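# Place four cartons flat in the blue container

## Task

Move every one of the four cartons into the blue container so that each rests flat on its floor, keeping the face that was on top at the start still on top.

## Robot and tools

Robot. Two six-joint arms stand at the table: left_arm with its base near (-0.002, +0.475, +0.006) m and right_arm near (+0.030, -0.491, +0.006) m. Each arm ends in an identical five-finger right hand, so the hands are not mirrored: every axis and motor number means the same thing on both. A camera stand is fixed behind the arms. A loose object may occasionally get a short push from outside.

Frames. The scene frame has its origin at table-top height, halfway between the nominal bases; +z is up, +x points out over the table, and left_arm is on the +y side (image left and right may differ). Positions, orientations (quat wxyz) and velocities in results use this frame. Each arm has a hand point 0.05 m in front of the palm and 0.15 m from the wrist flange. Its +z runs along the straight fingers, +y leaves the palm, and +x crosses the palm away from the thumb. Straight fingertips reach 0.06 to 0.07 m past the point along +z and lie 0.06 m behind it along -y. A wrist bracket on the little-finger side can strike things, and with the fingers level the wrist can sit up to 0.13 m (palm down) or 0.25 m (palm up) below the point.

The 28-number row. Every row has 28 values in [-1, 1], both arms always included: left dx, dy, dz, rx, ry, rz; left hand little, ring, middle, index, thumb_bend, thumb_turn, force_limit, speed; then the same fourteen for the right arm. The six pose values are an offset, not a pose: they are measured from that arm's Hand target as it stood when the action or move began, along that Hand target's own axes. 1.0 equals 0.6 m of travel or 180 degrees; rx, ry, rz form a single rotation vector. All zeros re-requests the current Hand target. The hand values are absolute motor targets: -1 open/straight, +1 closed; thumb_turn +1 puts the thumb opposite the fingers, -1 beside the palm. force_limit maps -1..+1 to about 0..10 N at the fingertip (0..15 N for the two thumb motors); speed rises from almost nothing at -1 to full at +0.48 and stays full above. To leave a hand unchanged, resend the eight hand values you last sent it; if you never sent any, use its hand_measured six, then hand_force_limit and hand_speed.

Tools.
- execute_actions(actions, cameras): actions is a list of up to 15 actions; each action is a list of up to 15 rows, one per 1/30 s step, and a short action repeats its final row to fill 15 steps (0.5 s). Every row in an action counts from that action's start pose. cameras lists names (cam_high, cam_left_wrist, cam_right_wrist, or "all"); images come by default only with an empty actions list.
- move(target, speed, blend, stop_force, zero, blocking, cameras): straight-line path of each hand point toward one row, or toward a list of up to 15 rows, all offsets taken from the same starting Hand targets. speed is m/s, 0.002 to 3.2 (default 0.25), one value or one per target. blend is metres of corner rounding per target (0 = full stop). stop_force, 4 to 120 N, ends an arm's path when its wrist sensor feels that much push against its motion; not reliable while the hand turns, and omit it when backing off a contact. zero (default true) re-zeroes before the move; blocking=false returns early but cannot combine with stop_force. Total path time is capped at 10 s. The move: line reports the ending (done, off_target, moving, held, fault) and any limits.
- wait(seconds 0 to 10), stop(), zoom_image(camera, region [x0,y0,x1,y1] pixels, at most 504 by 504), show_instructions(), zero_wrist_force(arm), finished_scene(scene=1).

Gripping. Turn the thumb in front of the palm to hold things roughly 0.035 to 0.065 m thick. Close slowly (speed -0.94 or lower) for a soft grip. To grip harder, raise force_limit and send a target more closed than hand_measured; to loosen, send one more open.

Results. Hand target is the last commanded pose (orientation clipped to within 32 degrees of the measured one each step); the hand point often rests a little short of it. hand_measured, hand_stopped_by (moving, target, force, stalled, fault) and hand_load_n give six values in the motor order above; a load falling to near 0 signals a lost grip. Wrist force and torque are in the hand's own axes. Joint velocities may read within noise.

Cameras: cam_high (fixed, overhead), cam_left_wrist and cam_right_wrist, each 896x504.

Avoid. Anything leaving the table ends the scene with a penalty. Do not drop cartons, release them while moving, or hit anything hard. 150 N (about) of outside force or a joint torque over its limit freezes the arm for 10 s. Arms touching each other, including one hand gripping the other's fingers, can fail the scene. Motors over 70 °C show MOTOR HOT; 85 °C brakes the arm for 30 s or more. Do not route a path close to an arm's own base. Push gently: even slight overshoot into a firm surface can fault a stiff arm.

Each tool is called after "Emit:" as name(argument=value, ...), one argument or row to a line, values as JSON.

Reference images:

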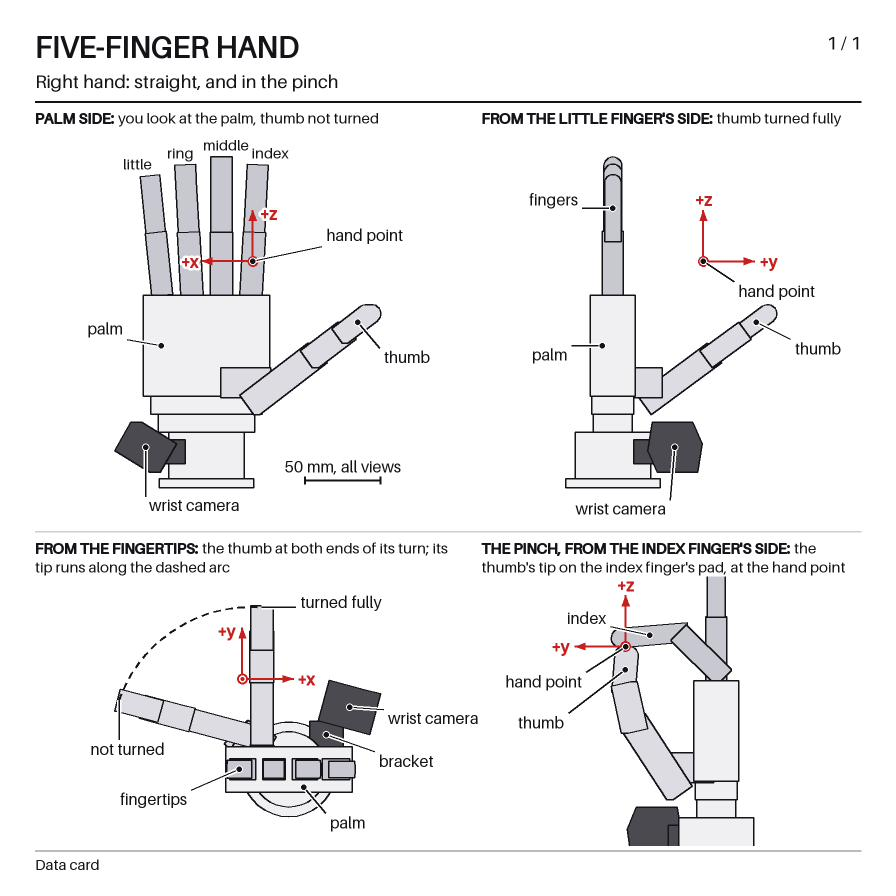

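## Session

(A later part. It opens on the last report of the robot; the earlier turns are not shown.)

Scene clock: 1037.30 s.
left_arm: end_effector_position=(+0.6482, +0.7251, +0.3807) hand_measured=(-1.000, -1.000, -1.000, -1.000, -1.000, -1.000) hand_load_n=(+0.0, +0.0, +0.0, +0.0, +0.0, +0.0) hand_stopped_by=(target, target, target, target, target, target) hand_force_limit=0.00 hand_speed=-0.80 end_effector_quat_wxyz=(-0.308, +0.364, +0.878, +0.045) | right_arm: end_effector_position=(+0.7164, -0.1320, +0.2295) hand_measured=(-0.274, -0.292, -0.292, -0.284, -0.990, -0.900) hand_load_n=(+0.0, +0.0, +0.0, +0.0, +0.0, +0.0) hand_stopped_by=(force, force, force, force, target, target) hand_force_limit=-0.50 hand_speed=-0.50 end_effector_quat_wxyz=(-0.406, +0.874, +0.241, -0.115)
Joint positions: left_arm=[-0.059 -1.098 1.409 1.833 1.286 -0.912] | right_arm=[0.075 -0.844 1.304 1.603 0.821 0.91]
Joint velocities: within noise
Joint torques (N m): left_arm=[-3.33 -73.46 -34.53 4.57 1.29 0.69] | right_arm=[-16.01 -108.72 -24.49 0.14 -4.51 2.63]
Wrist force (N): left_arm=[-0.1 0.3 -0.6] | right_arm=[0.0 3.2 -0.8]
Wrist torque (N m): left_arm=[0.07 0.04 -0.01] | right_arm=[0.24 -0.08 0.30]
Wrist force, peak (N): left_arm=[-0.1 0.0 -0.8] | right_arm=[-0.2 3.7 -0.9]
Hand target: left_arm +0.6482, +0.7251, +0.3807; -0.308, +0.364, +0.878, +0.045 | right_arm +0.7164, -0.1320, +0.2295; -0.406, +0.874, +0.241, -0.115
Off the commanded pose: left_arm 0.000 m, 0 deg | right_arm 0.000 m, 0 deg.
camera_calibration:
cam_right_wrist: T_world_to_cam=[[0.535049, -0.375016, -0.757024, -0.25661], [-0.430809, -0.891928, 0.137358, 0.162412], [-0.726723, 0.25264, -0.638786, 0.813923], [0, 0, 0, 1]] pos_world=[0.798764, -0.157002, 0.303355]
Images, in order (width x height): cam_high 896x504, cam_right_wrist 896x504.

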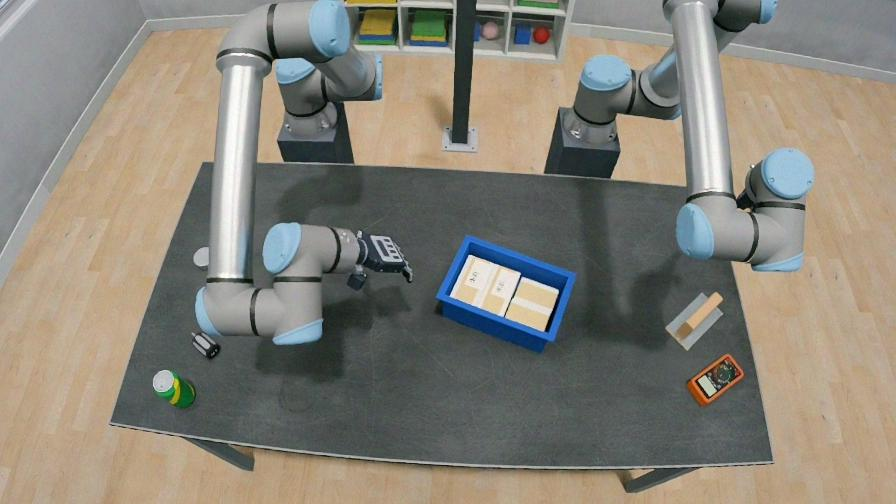

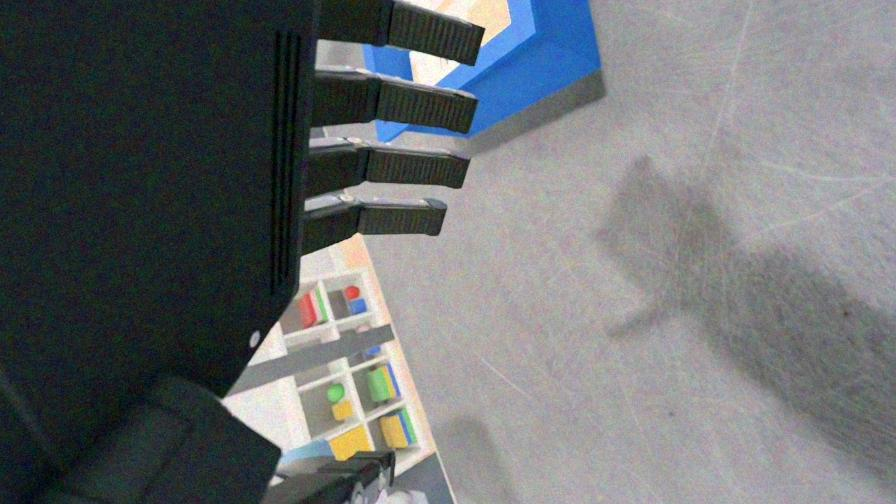

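Emit:
move(
  target=[
    [0,0,0,0,0,0,-1,-1,-1,-1,-1,-1,0,-0.8,-0.001,-0.1275,-0.1073,0,0,0,-0.24,-0.2,-0.24,-0.24,-0.99,-0.9,-0.5,-0.5],
    [0,0,0,0,0,0,-1,-1,-1,-1,-1,-1,0,-0.8,0.191,-0.2945,0.0895,0,0,0,-0.24,-0.2,-0.24,-0.24,-0.99,-0.9,-0.5,-0.5],
  ],
  speed=0.2,
  blend=[0.04,0],
  cameras=["cam_right_wrist"],
)

Scene clock: 1055.67 s.
left_arm: end_effector_position=(+0.6482, +0.7251, +0.3807) hand_measured=(-1.000, -1.000, -1.000, -1.000, -1.000, -1.000) hand_load_n=(+0.0, +0.0, +0.0, +0.0, +0.0, +0.0) hand_stopped_by=(target, target, target, target, target, target) hand_force_limit=0.00 hand_speed=-0.80 end_effector_quat_wxyz=(-0.308, +0.364, +0.878, +0.045) | right_arm: end_effector_position=(+0.7355, +0.0600, +0.3294) hand_measured=(-0.274, -0.292, -0.292, -0.284, -0.990, -0.900) hand_load_n=(+0.0, +0.0, +0.0, +0.0, +0.0, -0.5) hand_stopped_by=(force, force, force, force, target, target) hand_force_limit=-0.50 hand_speed=-0.50 end_effector_quat_wxyz=(-0.406, +0.874, +0.241, -0.115)
Joint positions: left_arm=[-0.059 -1.098 1.409 1.833 1.286 -0.912] | right_arm=[0.291 -0.734 0.883 1.712 0.737 1.194]
Joint torques (N m): left_arm=[-2.92 -74.48 -34.17 4.45 1.24 0.74] | right_arm=[8.43 -80.86 -47.7 6.97 -0.85 2.51]
Wrist force (N): left_arm=[0.1 0.2 -0.3] | right_arm=[0.1 3.1 -0.3]
Wrist torque (N m): left_arm=[0.04 0.00 0.00] | right_arm=[0.15 -0.02 0.19]
Wrist force, peak (N): left_arm=[-0.2 0.3 -0.8] | right_arm=[-0.3 4.3 0.3]
Hand target: left_arm +0.6482, +0.7251, +0.3807; -0.308, +0.364, +0.878, +0.045 | right_arm +0.7355, +0.0600, +0.3294; -0.406, +0.874, +0.241, -0.115
Off the commanded pose: left_arm 0.000 m, 0 deg | right_arm 0.000 m, 0 deg.
move: done
camera_calibration:
cam_right_wrist: T_world_to_cam=[[0.534977, -0.374967, -0.7571, -0.119111], [-0.430852, -0.891918, 0.137292, 0.32823], [-0.726751, 0.25275, -0.63871, 0.8431], [0, 0, 0, 1]] pos_world=[0.817864, 0.0349982, 0.403255]
Images, in order (width x height): cam_right_wrist 896x504.

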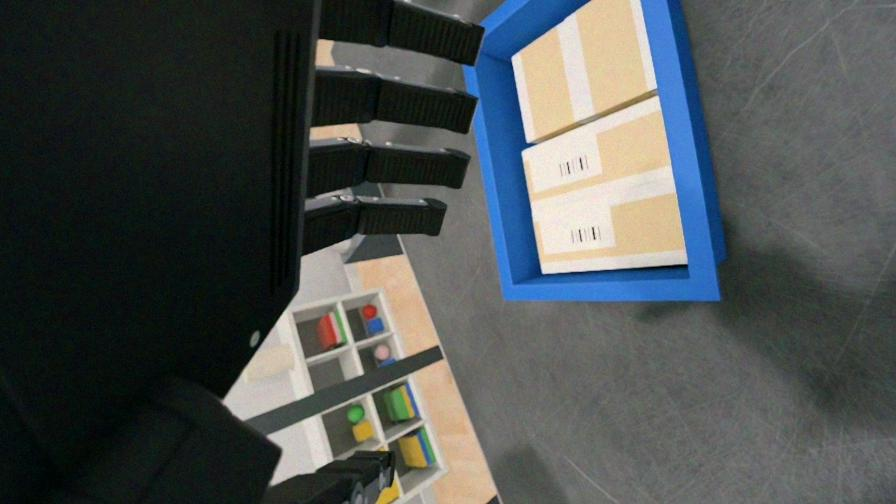

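Emit:
zoom_image(
  camera="cam_right_wrist",
  region=[460, 0, 740, 160],
)

Emit:
zoom_image(
  camera="cam_right_wrist",
  region=[500, 80, 730, 310],
)

Scaled by 1.800 from the camera's 896x504 image, which has a finer 1280x720 frame.

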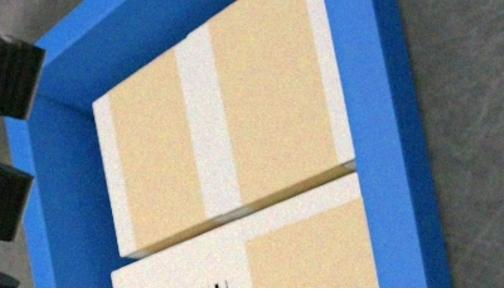

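Scaled by 2.191 from the camera's 896x504 image, which has a finer 1280x720 frame.

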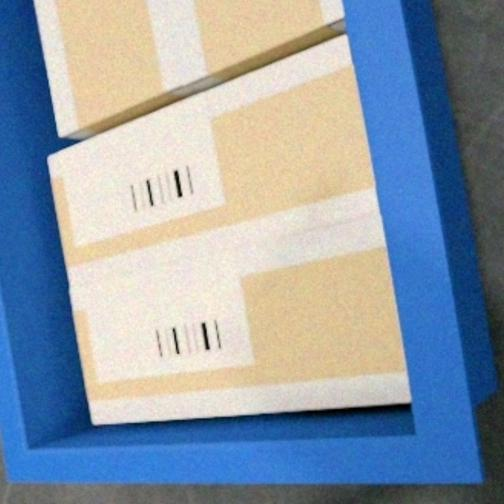

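Emit:
move(
  target=[0,0,0,0,0,0,-1,-1,-1,-1,-1,-1,0,-0.8,0.1945,-0.1259,0.1479,0,0,0,-0.24,-0.2,-0.24,-0.24,-0.99,-0.9,-0.5,-0.5],
  speed=0.2,
  cameras=["cam_right_wrist"],
)

Emit:
zoom_image(
  camera="cam_right_wrist",
  region=[450, 30, 800, 230],
)

Scene clock: 1063.57 s.
left_arm: end_effector_position=(+0.6482, +0.7251, +0.3807) hand_measured=(-1.000, -1.000, -1.000, -1.000, -1.000, -1.000) hand_load_n=(+0.0, +0.0, +0.0, +0.0, +0.0, +0.0) hand_stopped_by=(target, target, target, target, target, target) hand_force_limit=0.00 hand_speed=-0.80 end_effector_quat_wxyz=(-0.308, +0.364, +0.878, +0.045) | right_arm: end_effector_position=(+0.7739, +0.2186, +0.3287) hand_measured=(-0.274, -0.292, -0.292, -0.284, -0.990, -0.900) hand_load_n=(+0.0, +0.0, +0.0, +0.0, +0.0, +0.0) hand_stopped_by=(force, force, force, force, target, target) hand_force_limit=-0.50 hand_speed=-0.50 end_effector_quat_wxyz=(-0.416, +0.872, +0.237, -0.101)
Joint positions: left_arm=[-0.059 -1.098 1.409 1.833 1.286 -0.912] | right_arm=[0.427 -0.314 0.035 1.946 0.69 1.42]
Joint torques (N m): left_arm=[-3.54 -74.19 -34.44 4.59 1.09 0.69] | right_arm=[-14.33 -97.26 -48.05 6.95 -4.93 2.04]
Wrist force (N): left_arm=[0.2 0.3 -0.6] | right_arm=[0.1 2.7 -0.3]
Wrist torque (N m): left_arm=[0.08 -0.02 0.01] | right_arm=[0.11 0.01 0.29]
Wrist force, peak (N): left_arm=[-0.2 0.4 -0.7] | right_arm=[0.3 3.8 -0.6]
Hand target: left_arm +0.6482, +0.7251, +0.3807; -0.308, +0.364, +0.878, +0.045 | right_arm +0.7757, +0.2200, +0.3294; -0.406, +0.874, +0.241, -0.115
Off the commanded pose: left_arm 0.000 m, 0 deg | right_arm 0.002 m, 2 deg.
elbow stopped short (right arm): the move would have taken joint 3 (elbow) straighter than the controller allows.
move: done
camera_calibration:
cam_right_wrist: T_world_to_cam=[[0.539831, -0.365962, -0.75806, -0.0860929], [-0.448631, -0.887074, 0.108765, 0.5084], [-0.712259, 0.281374, -0.643052, 0.814495], [0, 0, 0, 1]] pos_world=[0.854691, 0.190304, 0.403203]
Images, in order (width x height): cam_right_wrist 896x504.

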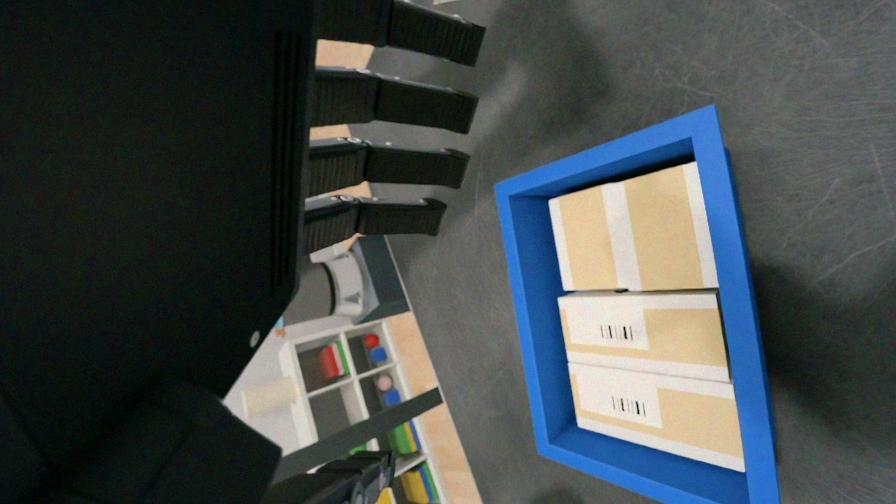

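Scaled by 1.440 from the camera's 896x504 image, which has a finer 1280x720 frame.

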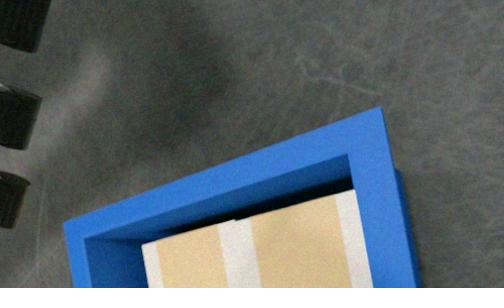

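Emit:
zoom_image(
  camera="cam_right_wrist",
  region=[530, 150, 740, 310],
)

Emit:
zoom_image(
  camera="cam_right_wrist",
  region=[530, 270, 750, 400],
)

Scaled by 2.400 from the camera's 896x504 image, which has a finer 1280x720 frame.

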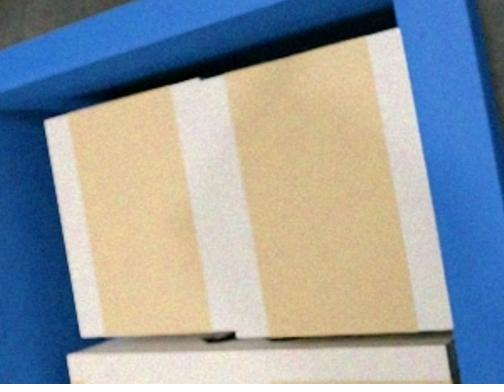

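Scaled by 2.291 from the camera's 896x504 image, which has a finer 1280x720 frame.

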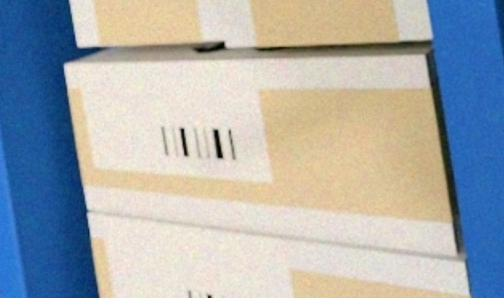

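Emit:
move(
  target=[0,0,0,0,0,0,-1,-1,-1,-1,-1,-1,0,-0.8,-0.2253,0.0313,0.0587,-0.152,-0.1886,-0.2724,-0.24,-0.2,-0.24,-0.24,-0.99,-0.9,-0.5,-0.5],
  speed=0.25,
  cameras=["cam_right_wrist"],
)

Scene clock: 1102.57 s.
left_arm: end_effector_position=(+0.6482, +0.7251, +0.3807) hand_measured=(-1.000, -1.000, -1.000, -1.000, -1.000, -1.000) hand_load_n=(+0.0, +0.0, +0.0, +0.0, +0.0, +0.0) hand_stopped_by=(target, target, target, target, target, target) hand_force_limit=0.00 hand_speed=-0.80 end_effector_quat_wxyz=(-0.308, +0.364, +0.878, +0.045) | right_arm: end_effector_position=(+0.6520, +0.1632, +0.2930) hand_measured=(-0.274, -0.292, -0.292, -0.284, -0.990, -0.900) hand_load_n=(+0.0, +0.0, +0.0, +0.0, +0.0, +0.0) hand_stopped_by=(force, force, force, force, target, target) hand_force_limit=-0.50 hand_speed=-0.50 end_effector_quat_wxyz=(-0.123, +0.697, +0.696, -0.123)
Joint positions: left_arm=[-0.059 -1.098 1.409 1.833 1.286 -0.912] | right_arm=[0.624 -0.677 0.747 1.788 1.37 0.595]
Joint torques (N m): left_arm=[-3.65 -73.55 -34.68 4.51 1.21 0.77] | right_arm=[6 -125.11 -28.84 0.57 3.59 -2.23]
Wrist force (N): left_arm=[0.0 0.2 -0.4] | right_arm=[0.1 2.3 0.0]
Wrist torque (N m): left_arm=[0.05 0.01 0.00] | right_arm=[0.02 -0.06 0.50]
Wrist force, peak (N): left_arm=[0.0 -0.1 -0.9] | right_arm=[-0.3 3.8 -0.9]
Hand target: left_arm +0.6482, +0.7251, +0.3807; -0.308, +0.364, +0.878, +0.045 | right_arm +0.6520, +0.1631, +0.2930; -0.122, +0.697, +0.696, -0.123
Off the commanded pose: left_arm 0.000 m, 0 deg | right_arm 0.000 m, 0 deg.
move: done
camera_calibration:
cam_right_wrist: T_world_to_cam=[[0.894359, 0.268412, -0.357879, -0.519589], [0.403682, -0.828978, 0.387086, -0.238358], [-0.192776, -0.490663, -0.849757, 0.568119], [0, 0, 0, 1]] pos_world=[0.670439, 0.220625, 0.389079]
Images, in order (width x height): cam_right_wrist 896x504.

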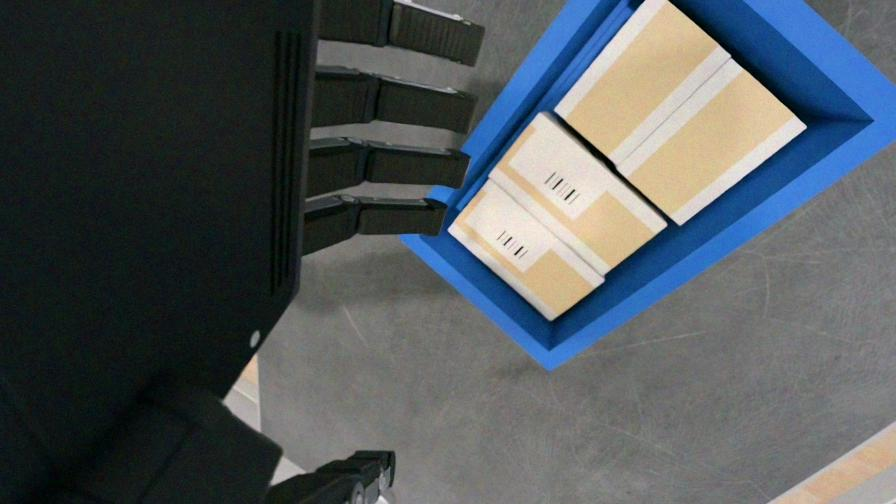

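Emit:
zoom_image(
  camera="cam_right_wrist",
  region=[540, 0, 896, 240],
)

Emit:
zoom_image(
  camera="cam_right_wrist",
  region=[640, 30, 840, 230],
)

Emit:
zoom_image(
  camera="cam_right_wrist",
  region=[520, 0, 720, 180],
)

Scaled by 1.416 from the camera's 896x504 image, which has a finer 1280x720 frame.

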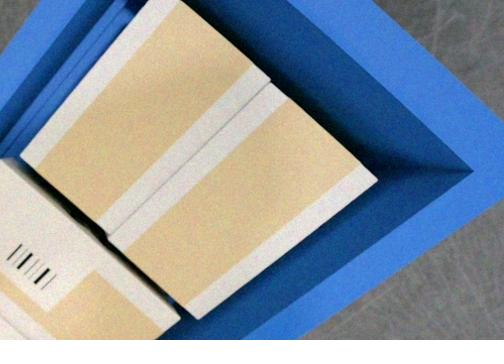

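Scaled by 2.520 from the camera's 896x504 image, which has a finer 1280x720 frame.

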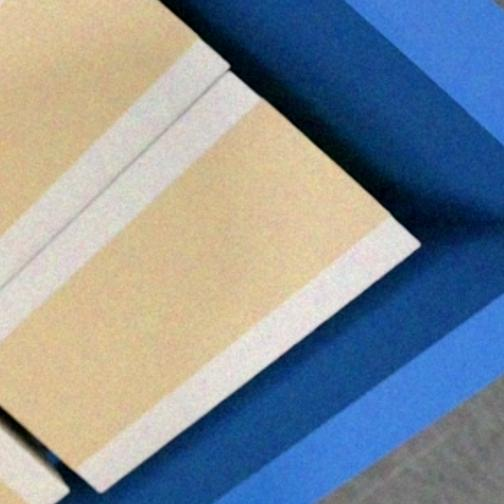

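Scaled by 2.520 from the camera's 896x504 image, which has a finer 1280x720 frame.

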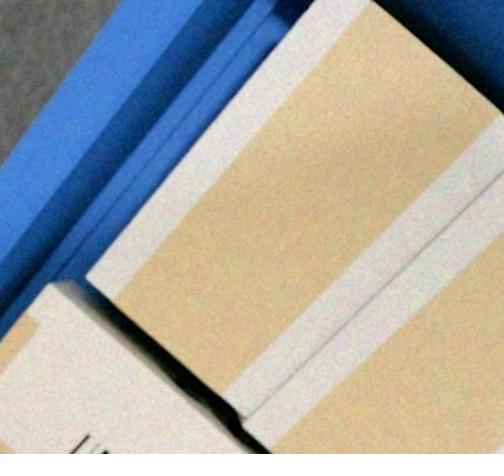

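Emit:
zoom_image(
  camera="cam_right_wrist",
  region=[430, 170, 690, 380],
)

Emit:
zoom_image(
  camera="cam_right_wrist",
  region=[500, 250, 620, 370],
)

Emit:
zoom_image(
  camera="cam_right_wrist",
  region=[420, 170, 540, 290],
)

Scaled by 1.938 from the camera's 896x504 image, which has a finer 1280x720 frame.

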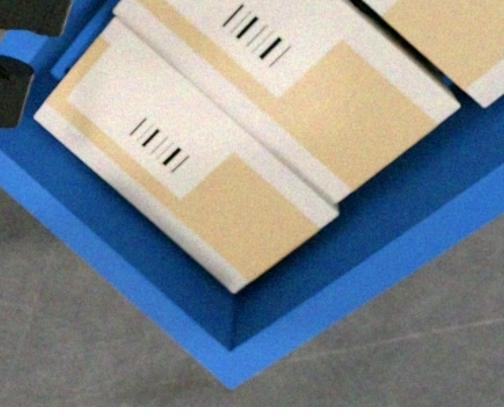

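Scaled by 4.200 from the camera's 896x504 image, which has a finer 1280x720 frame.

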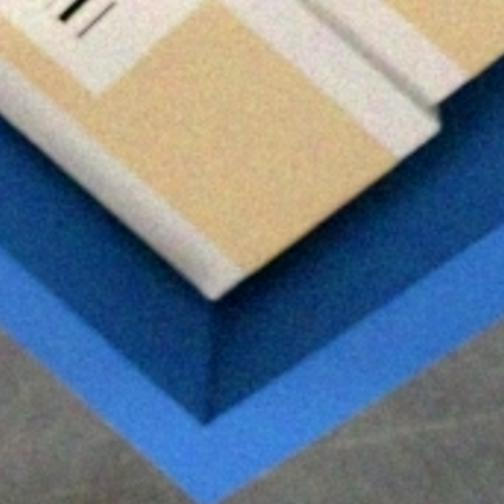

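Scaled by 4.200 from the camera's 896x504 image, which has a finer 1280x720 frame.

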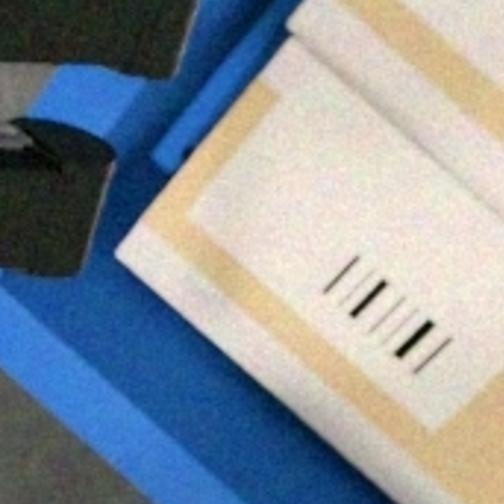

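Emit:
finished_scene(
  scene=1,
)

The scene is finished: the task was done.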